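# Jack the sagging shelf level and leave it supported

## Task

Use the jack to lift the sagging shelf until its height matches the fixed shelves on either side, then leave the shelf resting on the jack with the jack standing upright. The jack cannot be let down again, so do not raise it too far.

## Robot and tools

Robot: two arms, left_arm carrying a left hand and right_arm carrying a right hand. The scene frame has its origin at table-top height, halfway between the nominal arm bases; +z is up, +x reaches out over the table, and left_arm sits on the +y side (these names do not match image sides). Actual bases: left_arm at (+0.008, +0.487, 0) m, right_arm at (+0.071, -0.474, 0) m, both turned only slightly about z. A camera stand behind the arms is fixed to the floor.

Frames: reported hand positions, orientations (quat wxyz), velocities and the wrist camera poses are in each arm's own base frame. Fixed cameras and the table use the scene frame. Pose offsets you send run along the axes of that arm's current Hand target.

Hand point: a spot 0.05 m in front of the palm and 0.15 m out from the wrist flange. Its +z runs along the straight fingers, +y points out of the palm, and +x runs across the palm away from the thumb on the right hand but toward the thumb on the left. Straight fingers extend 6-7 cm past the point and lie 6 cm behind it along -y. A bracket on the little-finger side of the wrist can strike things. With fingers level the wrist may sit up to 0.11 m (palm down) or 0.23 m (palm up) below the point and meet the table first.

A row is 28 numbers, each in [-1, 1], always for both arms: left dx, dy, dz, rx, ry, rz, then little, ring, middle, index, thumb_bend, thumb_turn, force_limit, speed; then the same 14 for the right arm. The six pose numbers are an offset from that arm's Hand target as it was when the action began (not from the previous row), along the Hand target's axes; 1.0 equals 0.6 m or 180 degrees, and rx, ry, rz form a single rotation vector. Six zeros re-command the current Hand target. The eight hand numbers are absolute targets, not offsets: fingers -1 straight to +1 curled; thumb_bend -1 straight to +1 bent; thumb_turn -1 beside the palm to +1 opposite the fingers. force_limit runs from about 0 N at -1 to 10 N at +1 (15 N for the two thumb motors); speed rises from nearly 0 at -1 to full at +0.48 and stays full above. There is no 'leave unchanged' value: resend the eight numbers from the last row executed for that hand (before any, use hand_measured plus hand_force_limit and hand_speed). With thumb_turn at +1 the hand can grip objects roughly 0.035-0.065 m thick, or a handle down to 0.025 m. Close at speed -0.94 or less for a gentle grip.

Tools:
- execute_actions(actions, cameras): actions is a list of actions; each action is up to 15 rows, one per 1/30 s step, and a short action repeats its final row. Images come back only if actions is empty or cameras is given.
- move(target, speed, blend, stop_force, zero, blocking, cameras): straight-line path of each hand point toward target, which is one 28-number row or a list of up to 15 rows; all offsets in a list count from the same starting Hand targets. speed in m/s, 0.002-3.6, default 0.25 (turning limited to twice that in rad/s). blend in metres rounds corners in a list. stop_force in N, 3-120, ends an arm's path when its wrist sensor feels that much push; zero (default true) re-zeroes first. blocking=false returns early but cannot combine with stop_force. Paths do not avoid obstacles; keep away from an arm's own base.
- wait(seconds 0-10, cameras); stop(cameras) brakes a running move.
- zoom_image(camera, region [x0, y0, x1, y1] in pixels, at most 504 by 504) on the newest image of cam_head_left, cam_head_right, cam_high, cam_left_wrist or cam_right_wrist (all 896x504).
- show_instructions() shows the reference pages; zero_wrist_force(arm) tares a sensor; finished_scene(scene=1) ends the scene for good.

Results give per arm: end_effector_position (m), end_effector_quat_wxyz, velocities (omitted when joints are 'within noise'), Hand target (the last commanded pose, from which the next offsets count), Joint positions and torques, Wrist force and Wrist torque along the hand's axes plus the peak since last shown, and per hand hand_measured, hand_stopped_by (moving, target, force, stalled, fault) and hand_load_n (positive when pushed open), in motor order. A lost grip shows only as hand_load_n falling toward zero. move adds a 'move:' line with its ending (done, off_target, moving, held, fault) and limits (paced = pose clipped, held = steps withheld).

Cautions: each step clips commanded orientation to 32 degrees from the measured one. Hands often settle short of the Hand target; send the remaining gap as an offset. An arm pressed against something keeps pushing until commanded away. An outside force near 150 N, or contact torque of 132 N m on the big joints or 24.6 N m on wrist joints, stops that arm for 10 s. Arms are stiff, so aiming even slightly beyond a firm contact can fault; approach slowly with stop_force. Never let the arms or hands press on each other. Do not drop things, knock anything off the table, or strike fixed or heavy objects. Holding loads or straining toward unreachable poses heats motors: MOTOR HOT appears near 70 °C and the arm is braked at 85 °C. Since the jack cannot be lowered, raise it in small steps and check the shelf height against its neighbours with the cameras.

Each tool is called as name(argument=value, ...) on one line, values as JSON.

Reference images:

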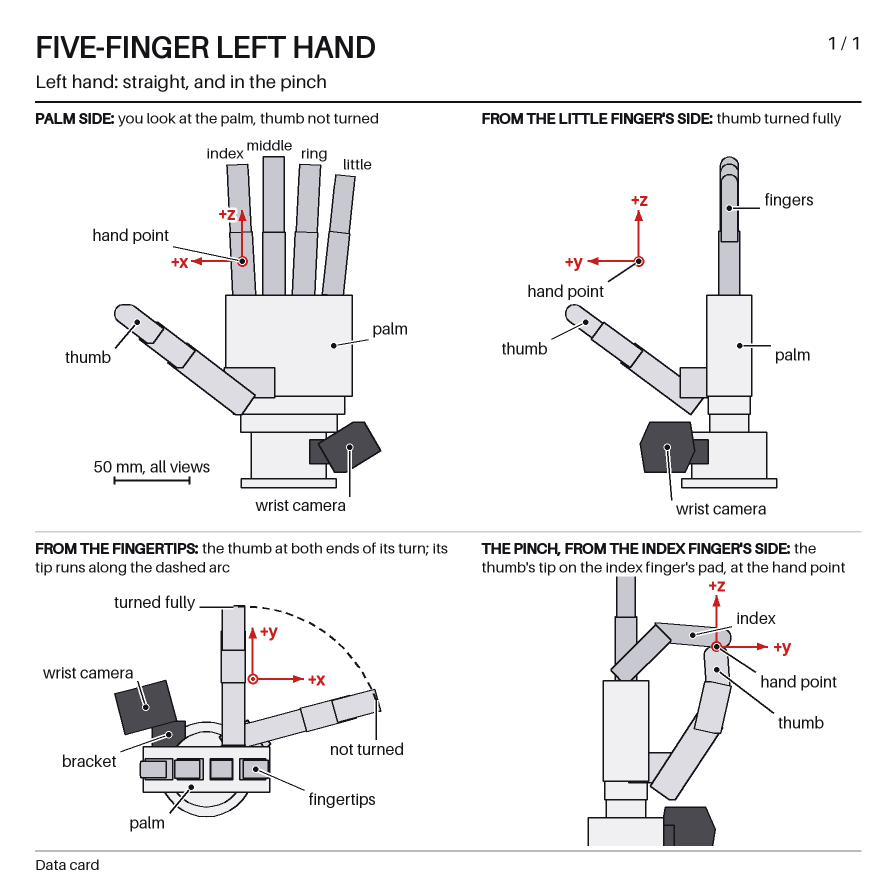

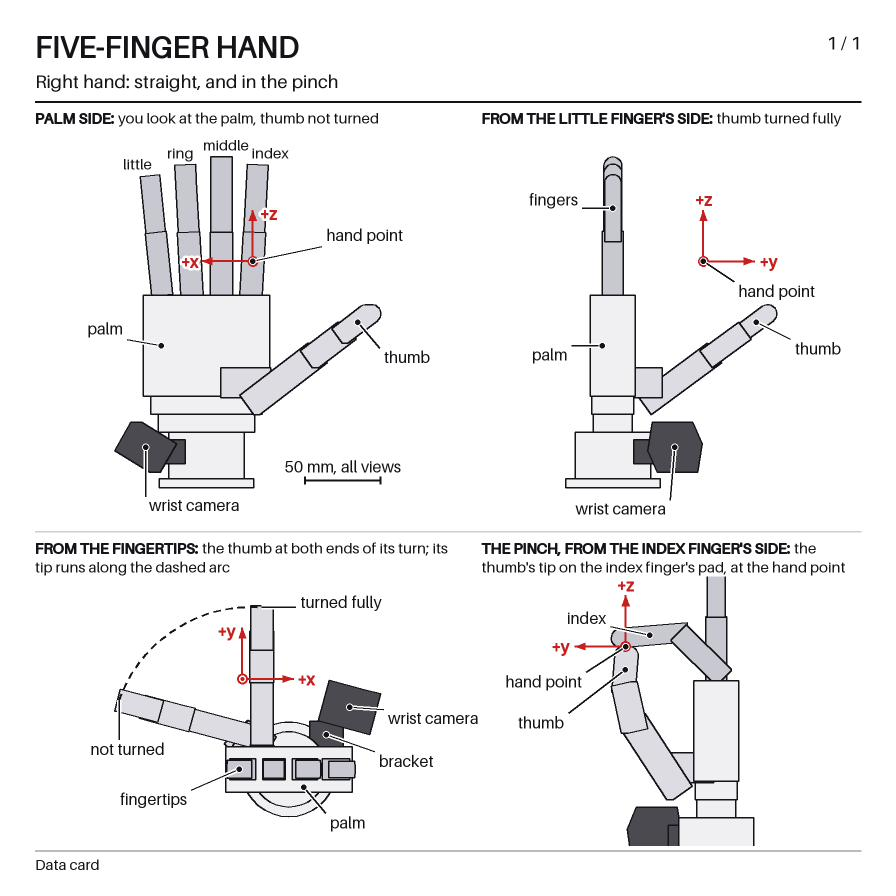

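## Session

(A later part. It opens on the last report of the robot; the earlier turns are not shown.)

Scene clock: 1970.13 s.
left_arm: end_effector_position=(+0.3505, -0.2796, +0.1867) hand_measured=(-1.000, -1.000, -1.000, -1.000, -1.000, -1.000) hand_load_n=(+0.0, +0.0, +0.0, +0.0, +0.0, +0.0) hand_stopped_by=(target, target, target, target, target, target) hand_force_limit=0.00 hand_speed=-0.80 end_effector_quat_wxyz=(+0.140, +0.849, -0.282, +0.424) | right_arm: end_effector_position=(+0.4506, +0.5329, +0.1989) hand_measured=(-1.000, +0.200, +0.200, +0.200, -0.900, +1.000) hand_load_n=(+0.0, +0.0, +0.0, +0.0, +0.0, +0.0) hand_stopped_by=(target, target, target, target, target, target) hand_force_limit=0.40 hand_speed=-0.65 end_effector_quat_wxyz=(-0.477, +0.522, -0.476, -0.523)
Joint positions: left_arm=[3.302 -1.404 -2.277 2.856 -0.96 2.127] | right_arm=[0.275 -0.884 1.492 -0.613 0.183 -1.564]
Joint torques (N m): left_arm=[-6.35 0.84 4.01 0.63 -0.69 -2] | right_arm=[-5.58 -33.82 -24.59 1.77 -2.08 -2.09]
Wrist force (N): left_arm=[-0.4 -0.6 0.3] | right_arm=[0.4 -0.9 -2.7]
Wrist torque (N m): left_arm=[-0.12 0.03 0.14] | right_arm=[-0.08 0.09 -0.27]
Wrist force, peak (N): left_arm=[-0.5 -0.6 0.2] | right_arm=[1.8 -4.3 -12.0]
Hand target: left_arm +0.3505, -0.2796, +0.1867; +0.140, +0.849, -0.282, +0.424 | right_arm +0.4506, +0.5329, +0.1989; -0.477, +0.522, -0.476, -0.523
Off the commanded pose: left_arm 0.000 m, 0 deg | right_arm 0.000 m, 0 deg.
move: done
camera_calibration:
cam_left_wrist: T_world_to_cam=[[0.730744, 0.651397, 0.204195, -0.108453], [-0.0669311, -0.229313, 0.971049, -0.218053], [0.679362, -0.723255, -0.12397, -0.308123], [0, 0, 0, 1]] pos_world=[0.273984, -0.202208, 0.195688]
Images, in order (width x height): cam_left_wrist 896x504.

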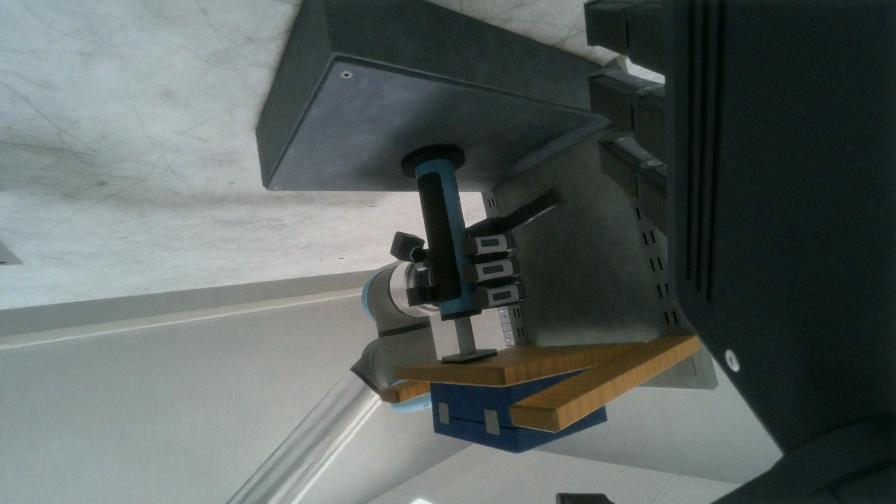

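move(target=[0,0,0,0,0,0,-1,-1,-1,-1,-1,-1,0,-0.8,0,0.0065,0,0,0,0,-1,0.58,0.58,0.58,-0.58,1,0.55,-0.65])

move(target=[0,0,0,0,0,0,-1,-1,-1,-1,-1,-1,0,-0.8,0,-0.0065,0,0,0,0,-1,0.2,0.2,0.2,-0.9,1,0.4,-0.65])

move(target=[0,0,0,0,0,0,-1,-1,-1,-1,-1,-1,0,-0.8,0,0.0065,0,0,0,0,-1,0.58,0.58,0.58,-0.58,1,0.55,-0.65])

move(target=[0,0,0,0,0,0,-1,-1,-1,-1,-1,-1,0,-0.8,0,-0.0065,0,0,0,0,-1,0.2,0.2,0.2,-0.9,1,0.4,-0.65], cameras=["cam_left_wrist"])

zoom_image(camera="cam_left_wrist", region=[370, 250, 600, 420])

Scene clock: 1980.67 s.
left_arm: end_effector_position=(+0.3505, -0.2796, +0.1867) hand_measured=(-1.000, -1.000, -1.000, -1.000, -1.000, -1.000) hand_load_n=(+0.0, +0.0, +0.0, +0.0, +0.0, +0.0) hand_stopped_by=(target, target, target, target, target, target) hand_force_limit=0.00 hand_speed=-0.80 end_effector_quat_wxyz=(+0.140, +0.849, -0.282, +0.424) | right_arm: end_effector_position=(+0.4468, +0.5325, +0.1989) hand_measured=(-1.000, +0.570, +0.550, +0.540, -0.678, +1.000) hand_load_n=(+0.0, +10.0, +6.0, +9.5, +10.5, +0.0) hand_stopped_by=(target, force, force, force, force, target) hand_force_limit=0.55 hand_speed=-0.65 end_effector_quat_wxyz=(-0.477, +0.522, -0.476, -0.523)
Joint positions: left_arm=[3.302 -1.404 -2.277 2.856 -0.96 2.127] | right_arm=[0.277 -0.891 1.504 -0.619 0.185 -1.565]
Joint torques (N m): left_arm=[-6.24 0.06 4.04 0.61 -0.59 -2.02] | right_arm=[9.15 -53.05 -11.87 -2.56 2.88 2.01]
Wrist force (N): left_arm=[-0.3 -0.3 0.2] | right_arm=[3.3 1.8 -10.2]
Wrist torque (N m): left_arm=[-0.08 0.03 0.14] | right_arm=[0.04 -0.16 -0.05]
Wrist force, peak (N): left_arm=[-0.3 -0.7 0.5] | right_arm=[2.0 -6.6 -12.1]
Hand target: left_arm +0.3505, -0.2796, +0.1867; +0.140, +0.849, -0.282, +0.424 | right_arm +0.4467, +0.5325, +0.1989; -0.477, +0.522, -0.476, -0.523
Off the commanded pose: left_arm 0.000 m, 0 deg | right_arm 0.000 m, 0 deg.
move: done

Scene clock: 1981.40 s.
left_arm: end_effector_position=(+0.3505, -0.2796, +0.1867) hand_measured=(-1.000, -1.000, -1.000, -1.000, -1.000, -1.000) hand_load_n=(+0.0, +0.0, +0.0, +0.0, +0.0, +0.0) hand_stopped_by=(target, target, target, target, target, target) hand_force_limit=0.00 hand_speed=-0.80 end_effector_quat_wxyz=(+0.140, +0.849, -0.282, +0.424) | right_arm: end_effector_position=(+0.4506, +0.5329, +0.1989) hand_measured=(-1.000, +0.200, +0.200, +0.200, -0.900, +1.000) hand_load_n=(+0.0, +0.0, +0.0, +0.0, +0.0, +0.0) hand_stopped_by=(target, target, target, target, target, target) hand_force_limit=0.40 hand_speed=-0.65 end_effector_quat_wxyz=(-0.477, +0.522, -0.476, -0.523)
Joint positions: left_arm=[3.302 -1.404 -2.277 2.856 -0.96 2.127] | right_arm=[0.275 -0.884 1.492 -0.613 0.183 -1.564]
Joint torques (N m): left_arm=[-6.21 0.33 3.88 0.61 -0.62 -1.94] | right_arm=[-6.64 -33.29 -27.16 1.81 -2.24 -2.1]
Wrist force (N): left_arm=[-0.3 -0.4 0.2] | right_arm=[0.5 -0.9 -2.4]
Wrist torque (N m): left_arm=[-0.08 0.03 0.14] | right_arm=[-0.11 0.06 -0.25]
Wrist force, peak (N): left_arm=[-0.5 -0.6 0.3] | right_arm=[2.0 -0.7 -12.7]
Hand target: left_arm +0.3505, -0.2796, +0.1867; +0.140, +0.849, -0.282, +0.424 | right_arm +0.4506, +0.5329, +0.1989; -0.477, +0.522, -0.476, -0.523
Off the commanded pose: left_arm 0.000 m, 0 deg | right_arm 0.000 m, 0 deg.
move: done

Scene clock: 1982.13 s.
left_arm: end_effector_position=(+0.3505, -0.2796, +0.1867) hand_measured=(-1.000, -1.000, -1.000, -1.000, -1.000, -1.000) hand_load_n=(+0.0, +0.0, +0.0, +0.0, +0.0, +0.0) hand_stopped_by=(target, target, target, target, target, target) hand_force_limit=0.00 hand_speed=-0.80 end_effector_quat_wxyz=(+0.140, +0.849, -0.282, +0.424) | right_arm: end_effector_position=(+0.4468, +0.5325, +0.1989) hand_measured=(-1.000, +0.572, +0.550, +0.542, -0.678, +1.000) hand_load_n=(+0.0, +10.5, +5.5, +9.5, +10.5, +0.0) hand_stopped_by=(target, force, force, force, force, target) hand_force_limit=0.55 hand_speed=-0.65 end_effector_quat_wxyz=(-0.477, +0.522, -0.476, -0.523)
Joint positions: left_arm=[3.302 -1.404 -2.277 2.856 -0.96 2.127] | right_arm=[0.277 -0.891 1.504 -0.619 0.185 -1.565]
Joint torques (N m): left_arm=[-6.34 0.19 4.41 0.51 -0.66 -1.88] | right_arm=[10.12 -53.89 -12.92 -2.47 2.4 2.39]
Wrist force (N): left_arm=[-0.4 -0.2 0.2] | right_arm=[3.1 -0.6 -9.8]
Wrist torque (N m): left_arm=[-0.06 0.04 0.13] | right_arm=[-0.13 -0.13 -0.10]
Wrist force, peak (N): left_arm=[-0.6 -0.4 0.3] | right_arm=[2.0 -6.5 -11.0]
Hand target: left_arm +0.3505, -0.2796, +0.1867; +0.140, +0.849, -0.282, +0.424 | right_arm +0.4467, +0.5325, +0.1989; -0.477, +0.522, -0.476, -0.523
Off the commanded pose: left_arm 0.000 m, 0 deg | right_arm 0.000 m, 0 deg.
move: done

Scene clock: 1982.87 s.
left_arm: end_effector_position=(+0.3505, -0.2796, +0.1867) hand_measured=(-1.000, -1.000, -1.000, -1.000, -1.000, -1.000) hand_load_n=(+0.0, +0.0, +0.0, +0.0, +0.0, +0.0) hand_stopped_by=(target, target, target, target, target, target) hand_force_limit=0.00 hand_speed=-0.80 end_effector_quat_wxyz=(+0.140, +0.849, -0.282, +0.424) | right_arm: end_effector_position=(+0.4506, +0.5329, +0.1989) hand_measured=(-1.000, +0.200, +0.200, +0.200, -0.900, +1.000) hand_load_n=(+0.0, +0.0, -0.5, +0.0, +0.0, -0.5) hand_stopped_by=(target, target, target, target, target, target) hand_force_limit=0.40 hand_speed=-0.65 end_effector_quat_wxyz=(-0.477, +0.522, -0.476, -0.523)
Joint positions: left_arm=[3.302 -1.404 -2.277 2.856 -0.96 2.127] | right_arm=[0.275 -0.884 1.492 -0.613 0.183 -1.564]
Joint torques (N m): left_arm=[-6.56 0.52 4.09 0.55 -0.63 -2.06] | right_arm=[-5.62 -34.57 -25.16 1.71 -2.19 -2.17]
Wrist force (N): left_arm=[-0.3 -0.5 0.3] | right_arm=[0.7 -0.7 -2.7]
Wrist torque (N m): left_arm=[-0.11 0.02 0.14] | right_arm=[-0.06 0.04 -0.23]
Wrist force, peak (N): left_arm=[-0.4 -0.6 0.2] | right_arm=[2.1 -1.5 -12.8]
Hand target: left_arm +0.3505, -0.2796, +0.1867; +0.140, +0.849, -0.282, +0.424 | right_arm +0.4506, +0.5329, +0.1989; -0.477, +0.522, -0.476, -0.523
Off the commanded pose: left_arm 0.000 m, 0 deg | right_arm 0.000 m, 0 deg.
move: done
camera_calibration:
cam_left_wrist: T_world_to_cam=[[0.730744, 0.651397, 0.204195, -0.108453], [-0.0669311, -0.229313, 0.971049, -0.218053], [0.679362, -0.723255, -0.12397, -0.308123], [0, 0, 0, 1]] pos_world=[0.273984, -0.202208, 0.195688]
Images, in order (width x height): cam_left_wrist 896x504.

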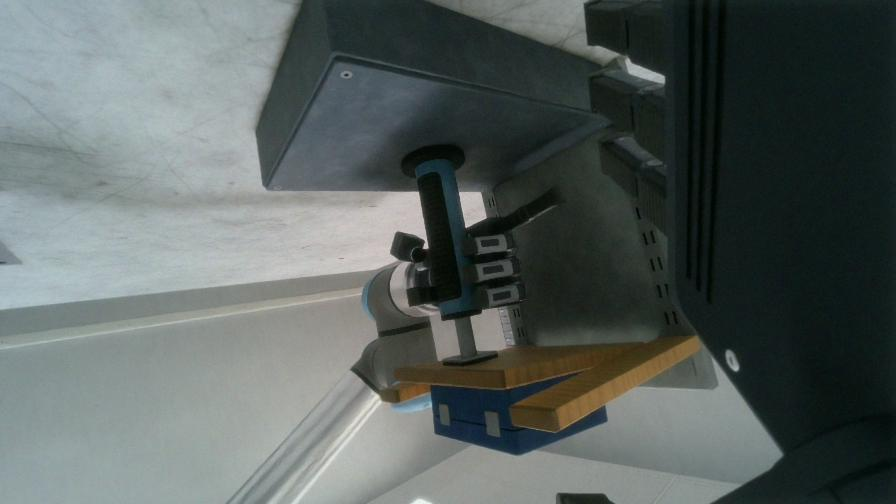

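Scaled by 2.191.

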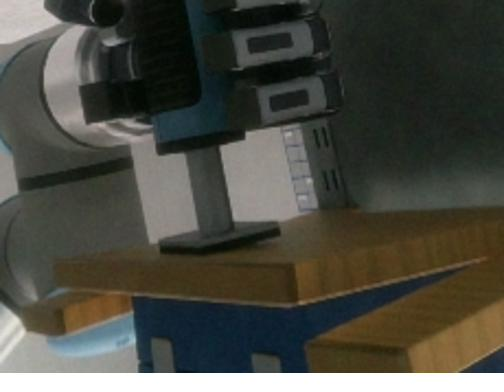

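move(target=[0,0,0,0,0,0,-1,-1,-1,-1,-1,-1,0,-0.8,0,0.0065,0,0,0,0,-1,0.62,0.62,0.62,-0.55,1,0.8,-0.65], cameras=["cam_left_wrist","cam_right_wrist"])

zoom_image(camera="cam_left_wrist", region=[370, 250, 600, 420])

move(target=[0,0,0,0,0,0,-1,-1,-1,-1,-1,-1,0,-0.8,0,-0.0065,0,0,0,0,-1,0.2,0.2,0.2,-0.9,1,0.4,-0.65], cameras=["cam_left_wrist","cam_right_wrist"])

zoom_image(camera="cam_left_wrist", region=[370, 250, 600, 420])

Scene clock: 1994.30 s.
left_arm: end_effector_position=(+0.3505, -0.2796, +0.1867) hand_measured=(-1.000, -1.000, -1.000, -1.000, -1.000, -1.000) hand_load_n=(+0.0, +0.0, +0.0, +0.0, +0.0, +0.0) hand_stopped_by=(target, target, target, target, target, target) hand_force_limit=0.00 hand_speed=-0.80 end_effector_quat_wxyz=(+0.140, +0.849, -0.282, +0.424) | right_arm: end_effector_position=(+0.4468, +0.5325, +0.1989) hand_measured=(-1.000, +0.572, +0.550, +0.542, -0.612, +1.000) hand_load_n=(+0.0, +9.5, +5.0, +9.5, +13.0, +2.0) hand_stopped_by=(target, force, force, force, force, target) hand_force_limit=0.80 hand_speed=-0.65 end_effector_quat_wxyz=(-0.477, +0.522, -0.476, -0.523)
Joint positions: left_arm=[3.302 -1.404 -2.277 2.856 -0.96 2.127] | right_arm=[0.277 -0.891 1.504 -0.619 0.185 -1.564]
Joint torques (N m): left_arm=[-6.03 0.22 4.17 0.66 -0.56 -1.97] | right_arm=[7.69 -53.9 -11.68 -3.31 3.7 2.72]
Wrist force (N): left_arm=[-0.3 -0.4 0.3] | right_arm=[2.7 4.5 -10.1]
Wrist torque (N m): left_arm=[-0.09 0.03 0.14] | right_arm=[0.11 -0.05 -0.06]
Wrist force, peak (N): left_arm=[-0.4 -0.7 0.4] | right_arm=[2.5 6.1 -11.7]
Hand target: left_arm +0.3505, -0.2796, +0.1867; +0.140, +0.849, -0.282, +0.424 | right_arm +0.4467, +0.5325, +0.1989; -0.477, +0.522, -0.476, -0.523
Off the commanded pose: left_arm 0.000 m, 0 deg | right_arm 0.000 m, 0 deg.
move: done
camera_calibration:
cam_left_wrist: T_world_to_cam=[[0.730744, 0.651397, 0.204195, -0.108453], [-0.0669311, -0.229313, 0.971049, -0.218053], [0.679362, -0.723255, -0.12397, -0.308123], [0, 0, 0, 1]] pos_world=[0.273984, -0.202208, 0.195688]
cam_right_wrist: T_world_to_cam=[[-0.964293, -0.0633345, -0.257153, 0.514789], [-0.19006, -0.510706, 0.838484, 0.193591], [-0.184435, 0.857419, 0.480433, -0.353919], [0, 0, 0, 1]] pos_world=[0.467926, 0.434929, 0.140091]
Images, in order (width x height): cam_left_wrist 896x504, cam_right_wrist 896x504.

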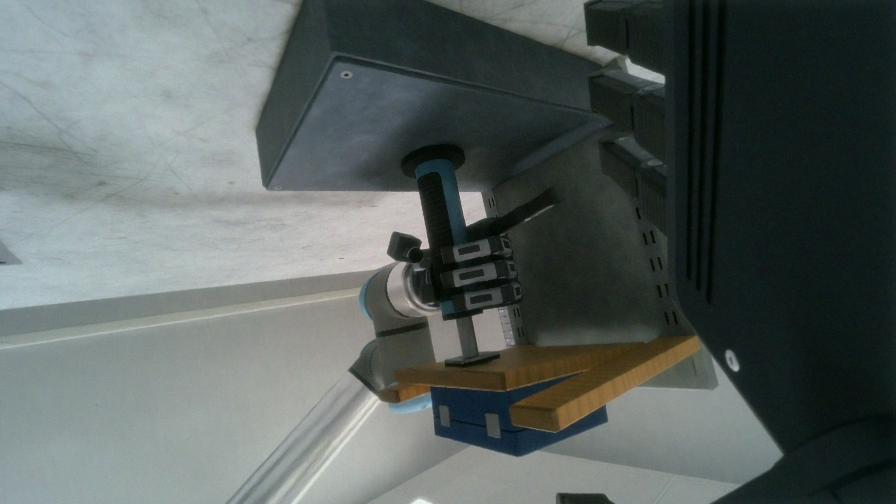

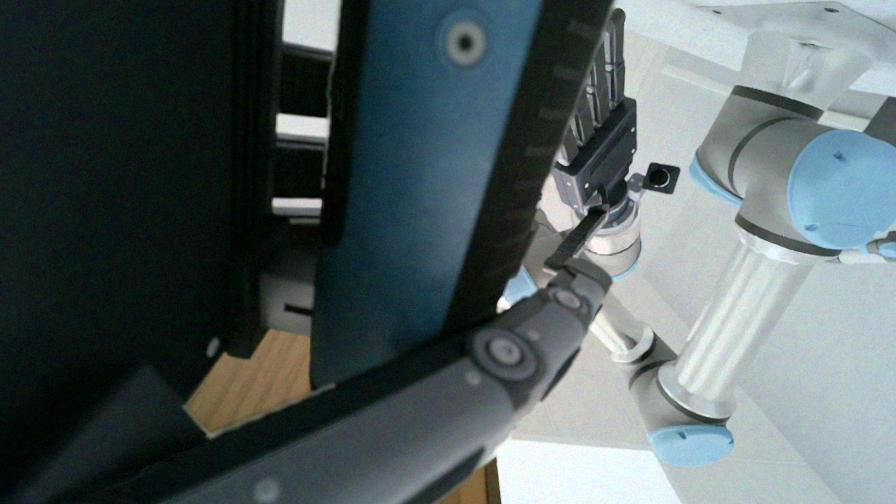

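Scaled by 2.191.

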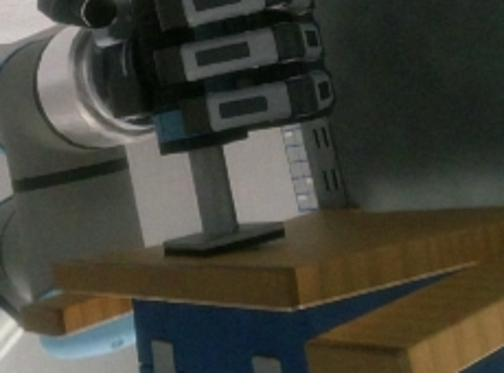

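Scene clock: 1995.17 s.
left_arm: end_effector_position=(+0.3505, -0.2796, +0.1867) hand_measured=(-1.000, -1.000, -1.000, -1.000, -1.000, -1.000) hand_load_n=(+0.0, +0.0, +0.0, +0.0, -0.5, +0.0) hand_stopped_by=(target, target, target, target, target, target) hand_force_limit=0.00 hand_speed=-0.80 end_effector_quat_wxyz=(+0.140, +0.849, -0.282, +0.424) | right_arm: end_effector_position=(+0.4506, +0.5329, +0.1989) hand_measured=(-1.000, +0.200, +0.200, +0.200, -0.900, +1.000) hand_load_n=(+0.0, +0.0, +0.0, +0.0, +0.0, +0.0) hand_stopped_by=(target, target, target, target, target, target) hand_force_limit=0.40 hand_speed=-0.65 end_effector_quat_wxyz=(-0.477, +0.522, -0.476, -0.523)
Joint positions: left_arm=[3.302 -1.404 -2.277 2.856 -0.96 2.127] | right_arm=[0.275 -0.884 1.492 -0.613 0.183 -1.564]
Joint torques (N m): left_arm=[-6.15 0.3 3.71 0.55 -0.65 -1.89] | right_arm=[-6.19 -32.79 -25.42 2.18 -2.16 -1.95]
Wrist force (N): left_arm=[-0.1 -0.4 0.2] | right_arm=[0.6 -1.3 -2.5]
Wrist torque (N m): left_arm=[-0.08 -0.01 0.15] | right_arm=[-0.14 0.05 -0.22]
Wrist force, peak (N): left_arm=[-0.5 -0.6 0.4] | right_arm=[1.4 2.3 -13.7]
Hand target: left_arm +0.3505, -0.2796, +0.1867; +0.140, +0.849, -0.282, +0.424 | right_arm +0.4506, +0.5329, +0.1989; -0.477, +0.522, -0.476, -0.523
Off the commanded pose: left_arm 0.000 m, 0 deg | right_arm 0.000 m, 0 deg.
move: done
camera_calibration:
cam_left_wrist: T_world_to_cam=[[0.730744, 0.651397, 0.204195, -0.108453], [-0.0669311, -0.229313, 0.971049, -0.218053], [0.679362, -0.723255, -0.12397, -0.308123], [0, 0, 0, 1]] pos_world=[0.273984, -0.202208, 0.195688]
cam_right_wrist: T_world_to_cam=[[-0.964311, -0.0632515, -0.257107, 0.518534], [-0.190064, -0.51069, 0.838493, 0.194479], [-0.184338, 0.857435, 0.480442, -0.353511], [0, 0, 0, 1]] pos_world=[0.471826, 0.435229, 0.140091]
Images, in order (width x height): cam_left_wrist 896x504, cam_right_wrist 896x504.

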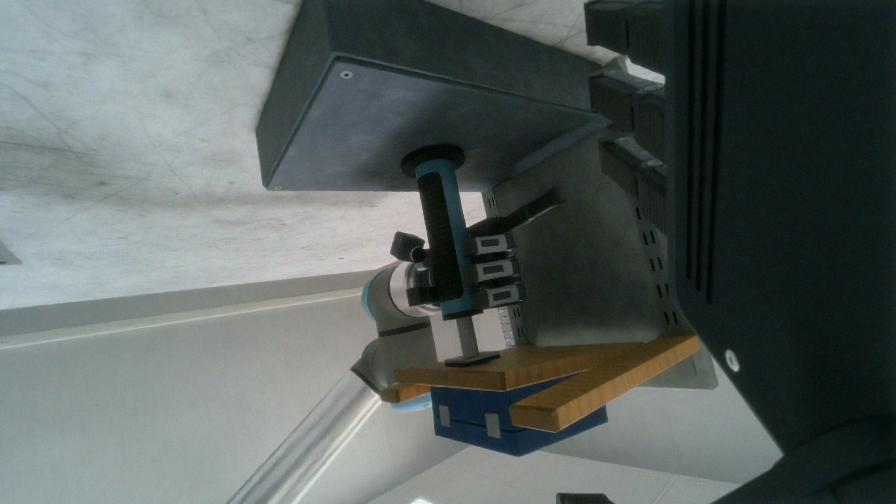

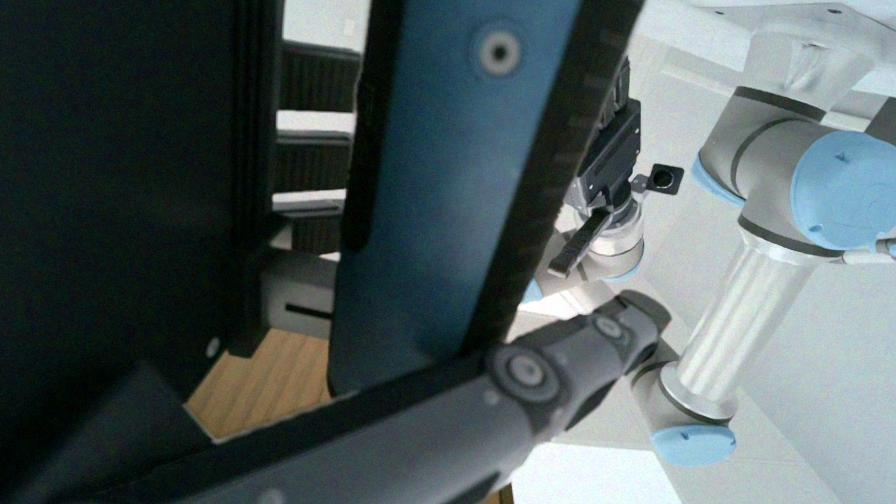

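Scaled by 2.191.

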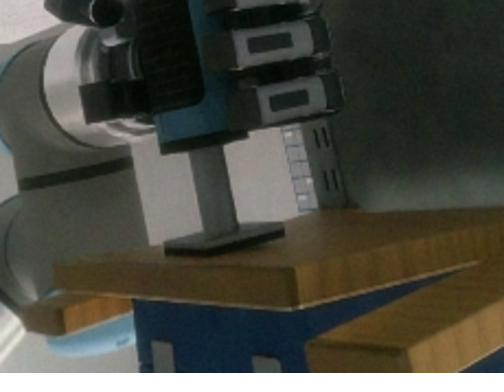

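zoom_image(camera="cam_left_wrist", region=[380, 130, 540, 380])

Scaled by 2.016.

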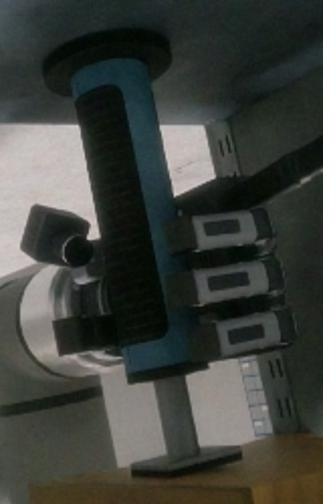

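zoom_image(camera="cam_right_wrist", region=[180, 180, 440, 440])

move(target=[0,0,0,0,0,0,-1,-1,-1,-1,-1,-1,0,-0.8,0,0.0075,0,0,0,0,-1,0.62,0.62,0.62,-0.55,1,0.8,-0.65], cameras=["cam_right_wrist"])

zoom_image(camera="cam_right_wrist", region=[180, 180, 440, 440])

move(target=[0,0,0,0,0,0,-1,-1,-1,-1,-1,-1,0,-0.8,0,-0.0075,0,0,0,0,-1,0.2,0.2,0.2,-0.9,1,0.4,-0.65], cameras=["cam_left_wrist"])

zoom_image(camera="cam_left_wrist", region=[370, 250, 600, 420])

Scaled by 1.938.

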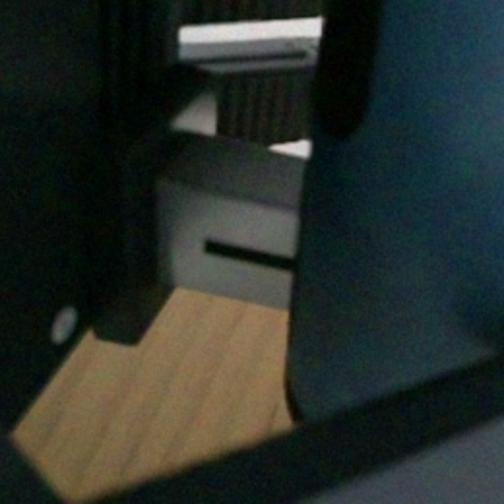

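Scene clock: 2066.77 s.
left_arm: end_effector_position=(+0.3505, -0.2796, +0.1867) hand_measured=(-1.000, -1.000, -1.000, -1.000, -1.000, -1.000) hand_load_n=(+0.0, +0.5, +0.0, +0.5, -0.5, +0.0) hand_stopped_by=(target, target, target, target, target, target) hand_force_limit=0.00 hand_speed=-0.80 end_effector_quat_wxyz=(+0.140, +0.849, -0.282, +0.424) | right_arm: end_effector_position=(+0.4462, +0.5325, +0.1989) hand_measured=(-1.000, +0.594, +0.580, +0.550, -0.662, +1.000) hand_load_n=(+0.0, +13.5, +13.5, +0.0, +12.5, +1.0) hand_stopped_by=(target, force, force, force, force, target) hand_force_limit=0.80 hand_speed=-0.65 end_effector_quat_wxyz=(-0.477, +0.522, -0.476, -0.523)
Joint positions: left_arm=[3.302 -1.404 -2.277 2.856 -0.96 2.127] | right_arm=[0.277 -0.892 1.506 -0.62 0.185 -1.565]
Joint torques (N m): left_arm=[-6.04 0.45 4.04 0.6 -0.65 -1.98] | right_arm=[10.65 -53.3 -3.31 -1.15 -3.39 2.28]
Wrist force (N): left_arm=[-0.5 -0.4 0.3] | right_arm=[2.1 -16.7 -0.3]
Wrist torque (N m): left_arm=[-0.10 0.06 0.13] | right_arm=[-0.75 -0.45 -0.48]
Wrist force, peak (N): left_arm=[-0.4 -0.6 0.4] | right_arm=[2.7 -17.7 -0.2]
Hand target: left_arm +0.3505, -0.2796, +0.1867; +0.140, +0.849, -0.282, +0.424 | right_arm +0.4461, +0.5325, +0.1989; -0.477, +0.522, -0.476, -0.523
Off the commanded pose: left_arm 0.000 m, 0 deg | right_arm 0.000 m, 0 deg.
move: done
camera_calibration:
cam_right_wrist: T_world_to_cam=[[-0.96427, -0.0631713, -0.257278, 0.514236], [-0.190274, -0.510586, 0.838509, 0.19349], [-0.184332, 0.857503, 0.480323, -0.353994], [0, 0, 0, 1]] pos_world=[0.467426, 0.434829, 0.14009]
Images, in order (width x height): cam_right_wrist 896x504.

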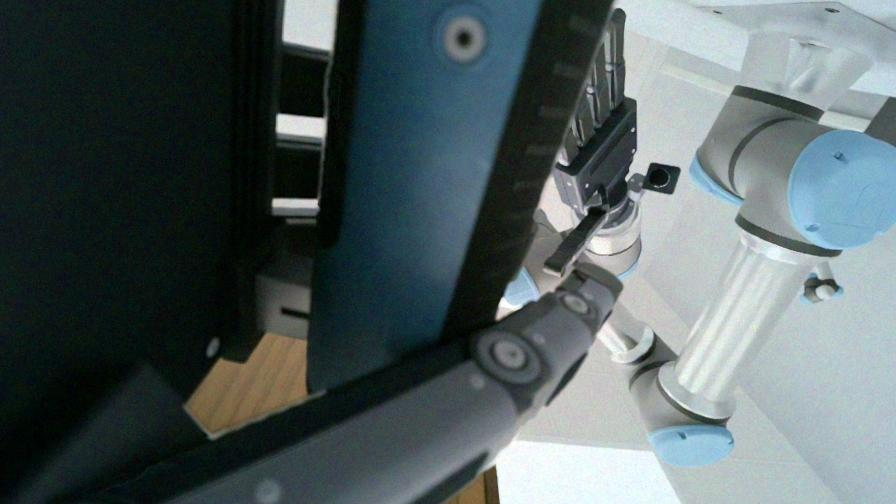

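Scaled by 1.938.

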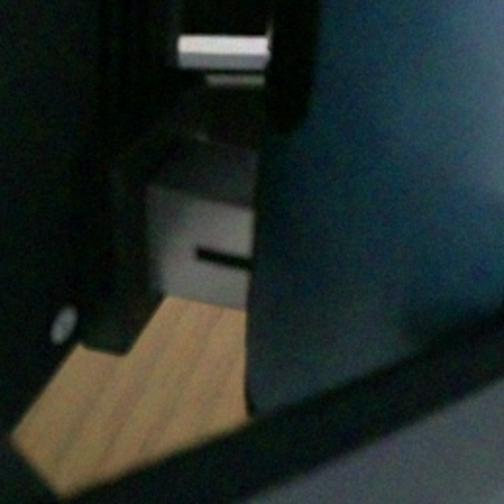

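Scene clock: 2067.53 s.
left_arm: end_effector_position=(+0.3505, -0.2796, +0.1867) hand_measured=(-1.000, -1.000, -1.000, -1.000, -1.000, -1.000) hand_load_n=(+0.0, +0.0, +0.0, +0.0, +0.0, +0.0) hand_stopped_by=(target, target, target, target, target, target) hand_force_limit=0.00 hand_speed=-0.80 end_effector_quat_wxyz=(+0.140, +0.849, -0.282, +0.424) | right_arm: end_effector_position=(+0.4506, +0.5329, +0.1989) hand_measured=(-1.000, +0.200, +0.200, +0.200, -0.900, +1.000) hand_load_n=(+0.0, +0.0, +0.0, +0.0, +0.0, -0.5) hand_stopped_by=(target, target, target, target, target, target) hand_force_limit=0.40 hand_speed=-0.65 end_effector_quat_wxyz=(-0.477, +0.522, -0.476, -0.523)
Joint positions: left_arm=[3.302 -1.404 -2.277 2.856 -0.96 2.127] | right_arm=[0.275 -0.884 1.492 -0.613 0.183 -1.564]
Joint torques (N m): left_arm=[-5.86 0.5 4.1 0.67 -0.59 -1.94] | right_arm=[-5.36 -32.71 -24.44 2.46 -2.18 -2.46]
Wrist force (N): left_arm=[-0.2 -0.2 0.2] | right_arm=[0.8 -1.1 -2.4]
Wrist torque (N m): left_arm=[-0.06 0.01 0.14] | right_arm=[-0.12 0.02 -0.22]
Wrist force, peak (N): left_arm=[-0.4 -0.6 0.4] | right_arm=[2.7 -17.7 0.0]
Hand target: left_arm +0.3505, -0.2796, +0.1867; +0.140, +0.849, -0.282, +0.424 | right_arm +0.4506, +0.5329, +0.1989; -0.477, +0.522, -0.476, -0.523
Off the commanded pose: left_arm 0.000 m, 0 deg | right_arm 0.000 m, 0 deg.
move: done
camera_calibration:
cam_left_wrist: T_world_to_cam=[[0.730744, 0.651397, 0.204195, -0.108453], [-0.0669311, -0.229313, 0.971049, -0.218053], [0.679362, -0.723255, -0.12397, -0.308123], [0, 0, 0, 1]] pos_world=[0.273984, -0.202208, 0.195688]
Images, in order (width x height): cam_left_wrist 896x504.

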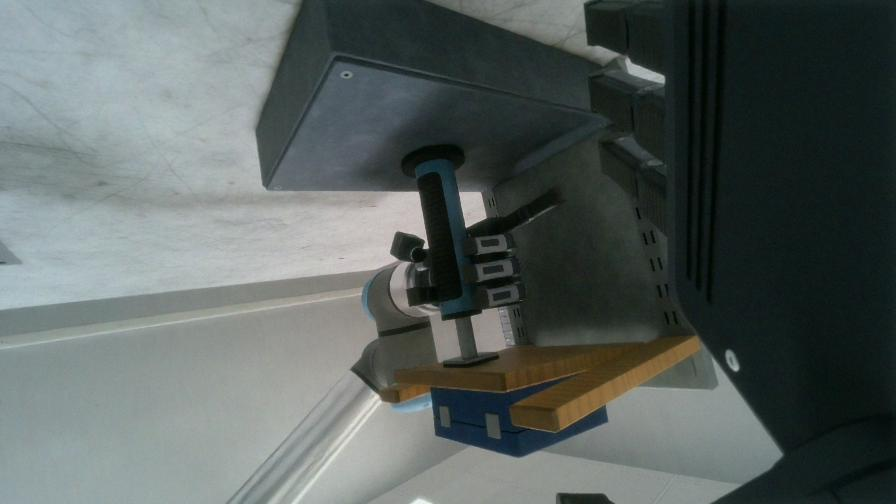

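Scaled by 2.191.

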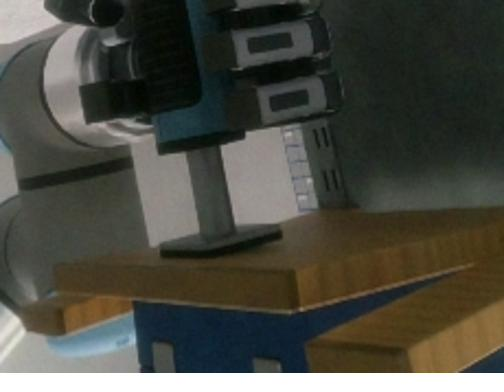

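zoom_image(camera="cam_left_wrist", region=[430, 330, 530, 410])

move(target=[0,0,0,0,0,0,-1,-1,-1,-1,-1,-1,0,-0.8,0,0.0065,0,0,0,0,-1,0.62,0.62,0.62,-0.5,1,0.9,-0.65])

move(target=[0,0,0,0,0,0,-1,-1,-1,-1,-1,-1,0,-0.8,0,-0.0065,0,0,0,0,-1,0.2,0.2,0.2,-0.9,1,0.4,-0.65])

move(target=[0,0,0,0,0,0,-1,-1,-1,-1,-1,-1,0,-0.8,0,0.0065,0,0,0,0,-1,0.62,0.62,0.62,-0.5,1,0.9,-0.65], cameras=["cam_right_wrist"])

zoom_image(camera="cam_right_wrist", region=[180, 180, 440, 440])

move(target=[0,0,0,0,0,0,-1,-1,-1,-1,-1,-1,0,-0.8,0,-0.0065,0,0,0,0,-1,0.2,0.2,0.2,-0.9,1,0.4,-0.65], cameras=["cam_left_wrist"])

zoom_image(camera="cam_left_wrist", region=[430, 330, 530, 410])

Scaled by 5.040.

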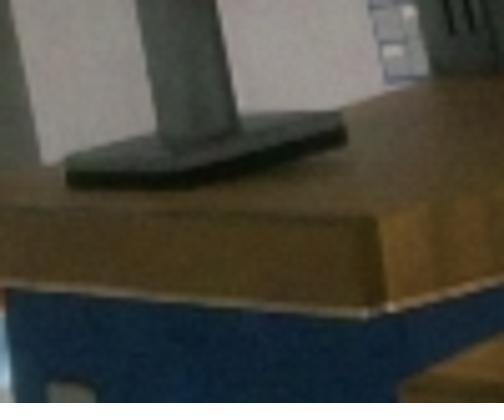

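Scene clock: 2089.90 s.
left_arm: end_effector_position=(+0.3505, -0.2796, +0.1867) hand_measured=(-1.000, -1.000, -1.000, -1.000, -1.000, -1.000) hand_load_n=(+0.0, +0.0, +0.0, +0.0, +0.0, -0.5) hand_stopped_by=(target, target, target, target, target, target) hand_force_limit=0.00 hand_speed=-0.80 end_effector_quat_wxyz=(+0.140, +0.849, -0.282, +0.424) | right_arm: end_effector_position=(+0.4468, +0.5325, +0.1989) hand_measured=(-1.000, +0.582, +0.572, +0.548, -0.646, +1.000) hand_load_n=(+0.0, +7.0, +10.0, +1.0, +15.0, +2.0) hand_stopped_by=(target, force, force, force, force, target) hand_force_limit=0.90 hand_speed=-0.65 end_effector_quat_wxyz=(-0.477, +0.522, -0.476, -0.523)
Joint positions: left_arm=[3.302 -1.404 -2.277 2.856 -0.96 2.127] | right_arm=[0.277 -0.891 1.504 -0.619 0.185 -1.565]
Joint torques (N m): left_arm=[-6.03 0.24 4.46 0.6 -0.69 -2] | right_arm=[7.76 -54.3 -10.83 -2.56 2.21 2.83]
Wrist force (N): left_arm=[-0.4 -0.2 0.4] | right_arm=[4.5 -1.8 -10.2]
Wrist torque (N m): left_arm=[-0.08 0.05 0.13] | right_arm=[-0.15 -0.27 -0.09]
Wrist force, peak (N): left_arm=[-0.6 -0.6 0.1] | right_arm=[0.7 -8.4 -11.5]
Hand target: left_arm +0.3505, -0.2796, +0.1867; +0.140, +0.849, -0.282, +0.424 | right_arm +0.4467, +0.5325, +0.1989; -0.477, +0.522, -0.476, -0.523
Off the commanded pose: left_arm 0.000 m, 0 deg | right_arm 0.000 m, 0 deg.
move: done

Scene clock: 2090.70 s.
left_arm: end_effector_position=(+0.3505, -0.2796, +0.1867) hand_measured=(-1.000, -1.000, -1.000, -1.000, -1.000, -1.000) hand_load_n=(+0.0, +0.0, +0.0, +0.0, +0.0, +0.0) hand_stopped_by=(target, target, target, target, target, target) hand_force_limit=0.00 hand_speed=-0.80 end_effector_quat_wxyz=(+0.140, +0.849, -0.282, +0.424) | right_arm: end_effector_position=(+0.4506, +0.5329, +0.1989) hand_measured=(-1.000, +0.200, +0.200, +0.200, -0.900, +1.000) hand_load_n=(+0.0, +0.0, +0.0, +0.0, +0.0, +0.0) hand_stopped_by=(target, target, target, target, target, target) hand_force_limit=0.40 hand_speed=-0.65 end_effector_quat_wxyz=(-0.477, +0.522, -0.476, -0.523)
Joint positions: left_arm=[3.302 -1.404 -2.277 2.856 -0.96 2.127] | right_arm=[0.275 -0.884 1.492 -0.613 0.183 -1.564]
Joint torques (N m): left_arm=[-5.69 0.21 4.47 0.69 -0.61 -2.06] | right_arm=[-6.03 -33.33 -25.9 2.02 -2.11 -1.99]
Wrist force (N): left_arm=[-0.5 -0.4 0.2] | right_arm=[0.7 -1.3 -2.2]
Wrist torque (N m): left_arm=[-0.08 0.05 0.13] | right_arm=[-0.16 0.03 -0.23]
Wrist force, peak (N): left_arm=[-0.5 -0.4 0.4] | right_arm=[2.8 -3.3 -12.0]
Hand target: left_arm +0.3505, -0.2796, +0.1867; +0.140, +0.849, -0.282, +0.424 | right_arm +0.4506, +0.5329, +0.1989; -0.477, +0.522, -0.476, -0.523
Off the commanded pose: left_arm 0.000 m, 0 deg | right_arm 0.000 m, 0 deg.
move: done

Scene clock: 2091.50 s.
left_arm: end_effector_position=(+0.3505, -0.2796, +0.1867) hand_measured=(-1.000, -1.000, -1.000, -1.000, -1.000, -1.000) hand_load_n=(+0.0, +0.0, +0.0, +0.0, +0.0, +0.0) hand_stopped_by=(target, target, target, target, target, target) hand_force_limit=0.00 hand_speed=-0.80 end_effector_quat_wxyz=(+0.140, +0.849, -0.282, +0.424) | right_arm: end_effector_position=(+0.4468, +0.5325, +0.1989) hand_measured=(-1.000, +0.582, +0.578, +0.550, -0.646, +1.000) hand_load_n=(+0.0, +7.0, +14.5, +1.0, +15.0, +1.5) hand_stopped_by=(target, force, force, force, force, target) hand_force_limit=0.90 hand_speed=-0.65 end_effector_quat_wxyz=(-0.477, +0.522, -0.476, -0.523)
Joint positions: left_arm=[3.302 -1.404 -2.277 2.856 -0.96 2.127] | right_arm=[0.277 -0.891 1.504 -0.619 0.185 -1.565]
Joint torques (N m): left_arm=[-5.27 0.23 4.36 0.62 -0.59 -1.97] | right_arm=[8.52 -53.58 -9.73 -2.21 1.48 2.57]
Wrist force (N): left_arm=[-0.4 -0.4 0.4] | right_arm=[3.6 -4.9 -9.5]
Wrist torque (N m): left_arm=[-0.09 0.04 0.13] | right_arm=[-0.26 -0.26 -0.20]
Wrist force, peak (N): left_arm=[-0.3 -0.6 0.4] | right_arm=[1.8 -8.6 -11.6]
Hand target: left_arm +0.3505, -0.2796, +0.1867; +0.140, +0.849, -0.282, +0.424 | right_arm +0.4467, +0.5325, +0.1989; -0.477, +0.522, -0.476, -0.523
Off the commanded pose: left_arm 0.000 m, 0 deg | right_arm 0.000 m, 0 deg.
move: done
camera_calibration:
cam_right_wrist: T_world_to_cam=[[-0.96427, -0.0633081, -0.257246, 0.514876], [-0.190168, -0.51064, 0.8385, 0.19363], [-0.184444, 0.857461, 0.480356, -0.353903], [0, 0, 0, 1]] pos_world=[0.468026, 0.434929, 0.14009]
Images, in order (width x height): cam_right_wrist 896x504.

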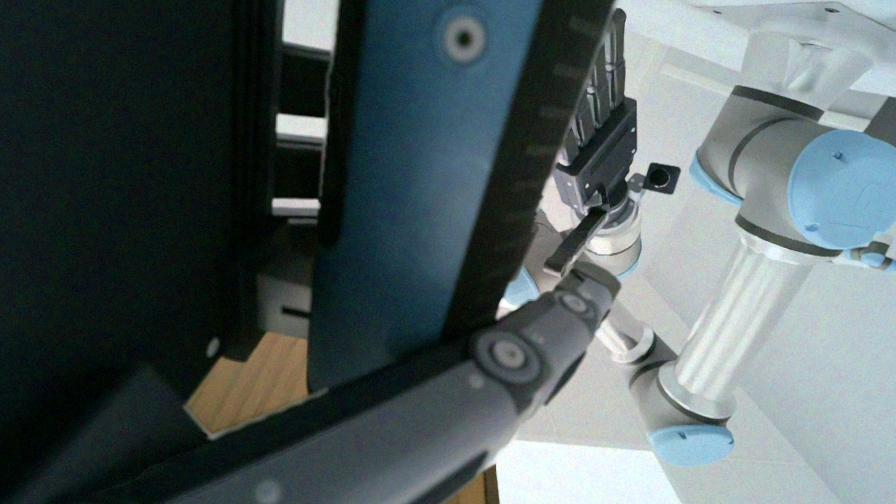

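Scaled by 1.938.

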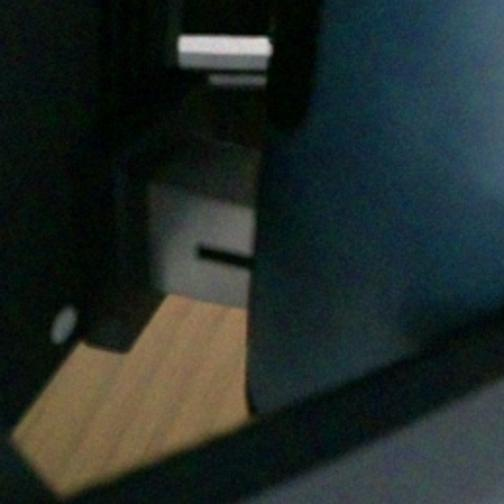

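Scene clock: 2092.30 s.
left_arm: end_effector_position=(+0.3505, -0.2796, +0.1867) hand_measured=(-1.000, -1.000, -1.000, -1.000, -1.000, -1.000) hand_load_n=(+0.0, +0.0, +0.0, +0.0, +0.0, +0.0) hand_stopped_by=(target, target, target, target, target, target) hand_force_limit=0.00 hand_speed=-0.80 end_effector_quat_wxyz=(+0.140, +0.849, -0.282, +0.424) | right_arm: end_effector_position=(+0.4506, +0.5329, +0.1989) hand_measured=(-1.000, +0.200, +0.200, +0.200, -0.900, +1.000) hand_load_n=(+0.5, +0.0, +0.0, +0.0, +0.0, +0.0) hand_stopped_by=(target, target, target, target, target, target) hand_force_limit=0.40 hand_speed=-0.65 end_effector_quat_wxyz=(-0.477, +0.522, -0.476, -0.523)
Joint positions: left_arm=[3.302 -1.404 -2.277 2.856 -0.96 2.127] | right_arm=[0.275 -0.884 1.492 -0.613 0.183 -1.564]
Joint torques (N m): left_arm=[-5.38 -0.06 4.01 0.62 -0.63 -1.98] | right_arm=[-5.97 -33.77 -25.88 2.24 -2.09 -2]
Wrist force (N): left_arm=[-0.3 -0.5 0.3] | right_arm=[0.9 -1.2 -2.2]
Wrist torque (N m): left_arm=[-0.10 0.03 0.14] | right_arm=[-0.14 -0.01 -0.21]
Wrist force, peak (N): left_arm=[-0.6 -0.5 0.4] | right_arm=[2.6 -5.0 -11.8]
Hand target: left_arm +0.3505, -0.2796, +0.1867; +0.140, +0.849, -0.282, +0.424 | right_arm +0.4506, +0.5329, +0.1989; -0.477, +0.522, -0.476, -0.523
Off the commanded pose: left_arm 0.000 m, 0 deg | right_arm 0.000 m, 0 deg.
move: done
camera_calibration:
cam_left_wrist: T_world_to_cam=[[0.730744, 0.651397, 0.204195, -0.108453], [-0.0669311, -0.229313, 0.971049, -0.218053], [0.679362, -0.723255, -0.12397, -0.308123], [0, 0, 0, 1]] pos_world=[0.273984, -0.202208, 0.195688]
Images, in order (width x height): cam_left_wrist 896x504.

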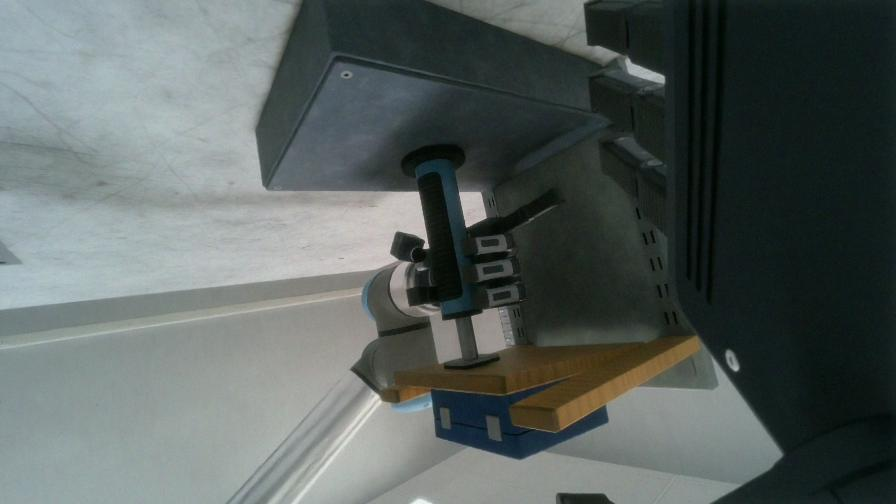

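Scaled by 5.040.

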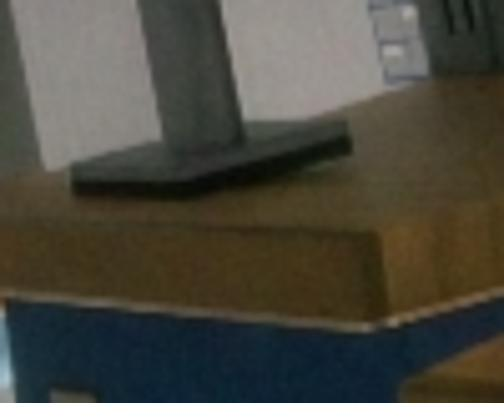

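move(target=[[0,0,0,0,0,0,-1,-1,-1,-1,-1,-1,0,-0.8,0,0.0065,0,0,0,0,-1,0.62,0.62,0.62,-0.5,1,0.9,-0.5],[0,0,0,0,0,0,-1,-1,-1,-1,-1,-1,0,-0.8,0,0.0065,0,0,0,0,-1,0.66,0.66,0.66,-0.45,1,0.9,-0.5]], cameras=["cam_right_wrist"])

zoom_image(camera="cam_right_wrist", region=[180, 180, 440, 440])

move(target=[0,0,0,0,0,0,-1,-1,-1,-1,-1,-1,0,-0.8,0,-0.0065,0,0,0,0,-1,0.2,0.2,0.2,-0.9,1,0.4,-0.65], cameras=["cam_left_wrist"])

zoom_image(camera="cam_left_wrist", region=[430, 330, 530, 410])

Scene clock: 2110.00 s.
left_arm: end_effector_position=(+0.3505, -0.2796, +0.1867) hand_measured=(-1.000, -1.000, -1.000, -1.000, -1.000, -1.000) hand_load_n=(+0.0, +0.0, +0.0, +0.0, +0.0, +0.0) hand_stopped_by=(target, target, target, target, target, target) hand_force_limit=0.00 hand_speed=-0.80 end_effector_quat_wxyz=(+0.140, +0.849, -0.282, +0.424) | right_arm: end_effector_position=(+0.4467, +0.5325, +0.1989) hand_measured=(-1.000, +0.584, +0.574, +0.564, -0.614, +1.000) hand_load_n=(+0.0, +13.5, +18.5, +16.5, +16.0, +1.5) hand_stopped_by=(target, force, force, force, force, target) hand_force_limit=0.90 hand_speed=-0.50 end_effector_quat_wxyz=(-0.477, +0.522, -0.476, -0.523)
Joint positions: left_arm=[3.302 -1.404 -2.277 2.856 -0.96 2.127] | right_arm=[0.277 -0.891 1.505 -0.619 0.185 -1.564]
Joint torques (N m): left_arm=[-5.25 0.51 4.47 0.69 -0.55 -1.95] | right_arm=[8.94 -53.03 -3.09 -0.93 -6.31 2.4]
Wrist force (N): left_arm=[-0.1 -0.4 0.2] | right_arm=[2.0 -19.4 -0.3]
Wrist torque (N m): left_arm=[-0.08 0.00 0.15] | right_arm=[-0.84 -0.21 -0.65]
Wrist force, peak (N): left_arm=[-0.5 -0.6 0.4] | right_arm=[2.0 -19.4 -0.3]
Hand target: left_arm +0.3505, -0.2796, +0.1867; +0.140, +0.849, -0.282, +0.424 | right_arm +0.4467, +0.5325, +0.1989; -0.477, +0.522, -0.476, -0.523
Off the commanded pose: left_arm 0.000 m, 0 deg | right_arm 0.000 m, 0 deg.
move: done
camera_calibration:
cam_right_wrist: T_world_to_cam=[[-0.964293, -0.0633345, -0.257153, 0.514789], [-0.19006, -0.510706, 0.838484, 0.193591], [-0.184435, 0.857419, 0.480433, -0.353919], [0, 0, 0, 1]] pos_world=[0.467926, 0.434929, 0.140091]
Images, in order (width x height): cam_right_wrist 896x504.

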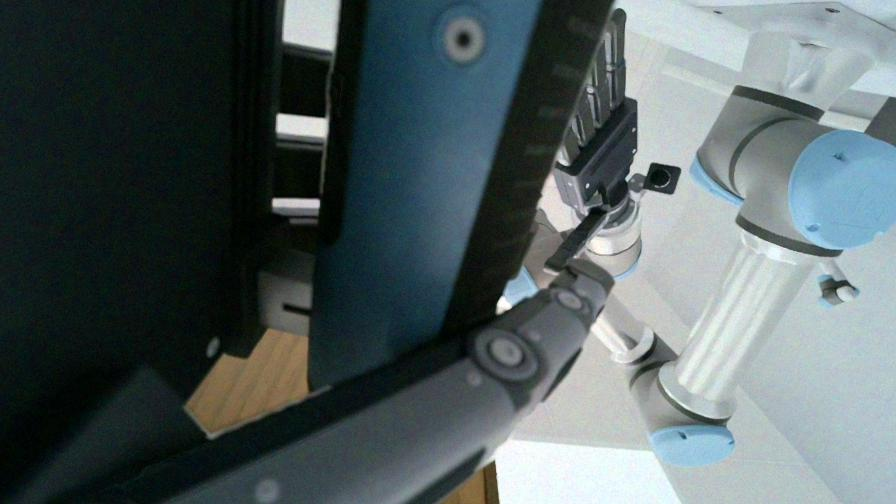

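Scaled by 1.938.

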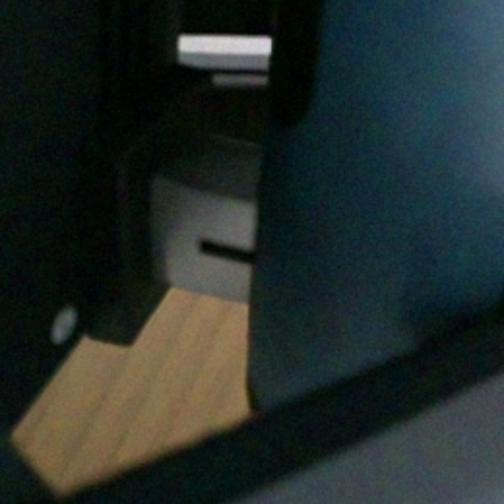

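Scene clock: 2110.87 s.
left_arm: end_effector_position=(+0.3505, -0.2796, +0.1867) hand_measured=(-1.000, -1.000, -1.000, -1.000, -1.000, -1.000) hand_load_n=(+0.0, +0.0, +0.0, +0.0, +0.0, +0.0) hand_stopped_by=(target, target, target, target, target, target) hand_force_limit=0.00 hand_speed=-0.80 end_effector_quat_wxyz=(+0.140, +0.849, -0.282, +0.424) | right_arm: end_effector_position=(+0.4506, +0.5329, +0.1989) hand_measured=(-1.000, +0.200, +0.200, +0.200, -0.900, +1.000) hand_load_n=(+0.0, +0.0, -0.5, +0.0, +0.0, -0.5) hand_stopped_by=(target, target, target, target, target, target) hand_force_limit=0.40 hand_speed=-0.65 end_effector_quat_wxyz=(-0.477, +0.522, -0.476, -0.523)
Joint positions: left_arm=[3.302 -1.404 -2.277 2.856 -0.96 2.127] | right_arm=[0.275 -0.884 1.492 -0.613 0.183 -1.564]
Joint torques (N m): left_arm=[-5.52 0.33 4.55 0.61 -0.64 -1.99] | right_arm=[-5.74 -33.97 -25.45 2.48 -2.14 -2.54]
Wrist force (N): left_arm=[-0.3 -0.6 0.2] | right_arm=[1.0 -1.1 -2.1]
Wrist torque (N m): left_arm=[-0.11 0.03 0.15] | right_arm=[-0.13 -0.02 -0.19]
Wrist force, peak (N): left_arm=[-0.4 -0.6 0.4] | right_arm=[1.8 -19.4 -0.2]
Hand target: left_arm +0.3505, -0.2796, +0.1867; +0.140, +0.849, -0.282, +0.424 | right_arm +0.4506, +0.5329, +0.1989; -0.477, +0.522, -0.476, -0.523
Off the commanded pose: left_arm 0.000 m, 0 deg | right_arm 0.000 m, 0 deg.
move: done
camera_calibration:
cam_left_wrist: T_world_to_cam=[[0.730744, 0.651397, 0.204195, -0.108453], [-0.0669311, -0.229313, 0.971049, -0.218053], [0.679362, -0.723255, -0.12397, -0.308123], [0, 0, 0, 1]] pos_world=[0.273984, -0.202208, 0.195688]
Images, in order (width x height): cam_left_wrist 896x504.

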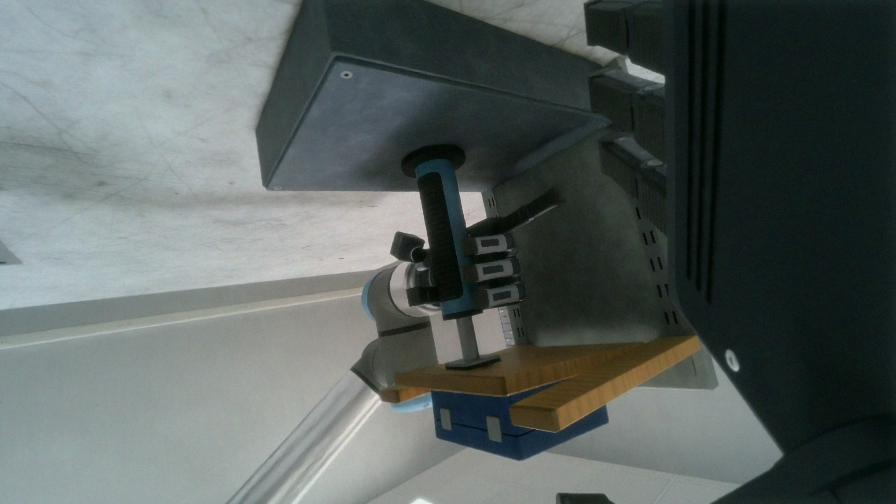

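Scaled by 5.040.

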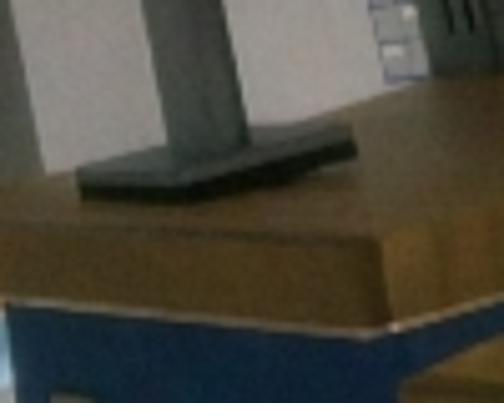

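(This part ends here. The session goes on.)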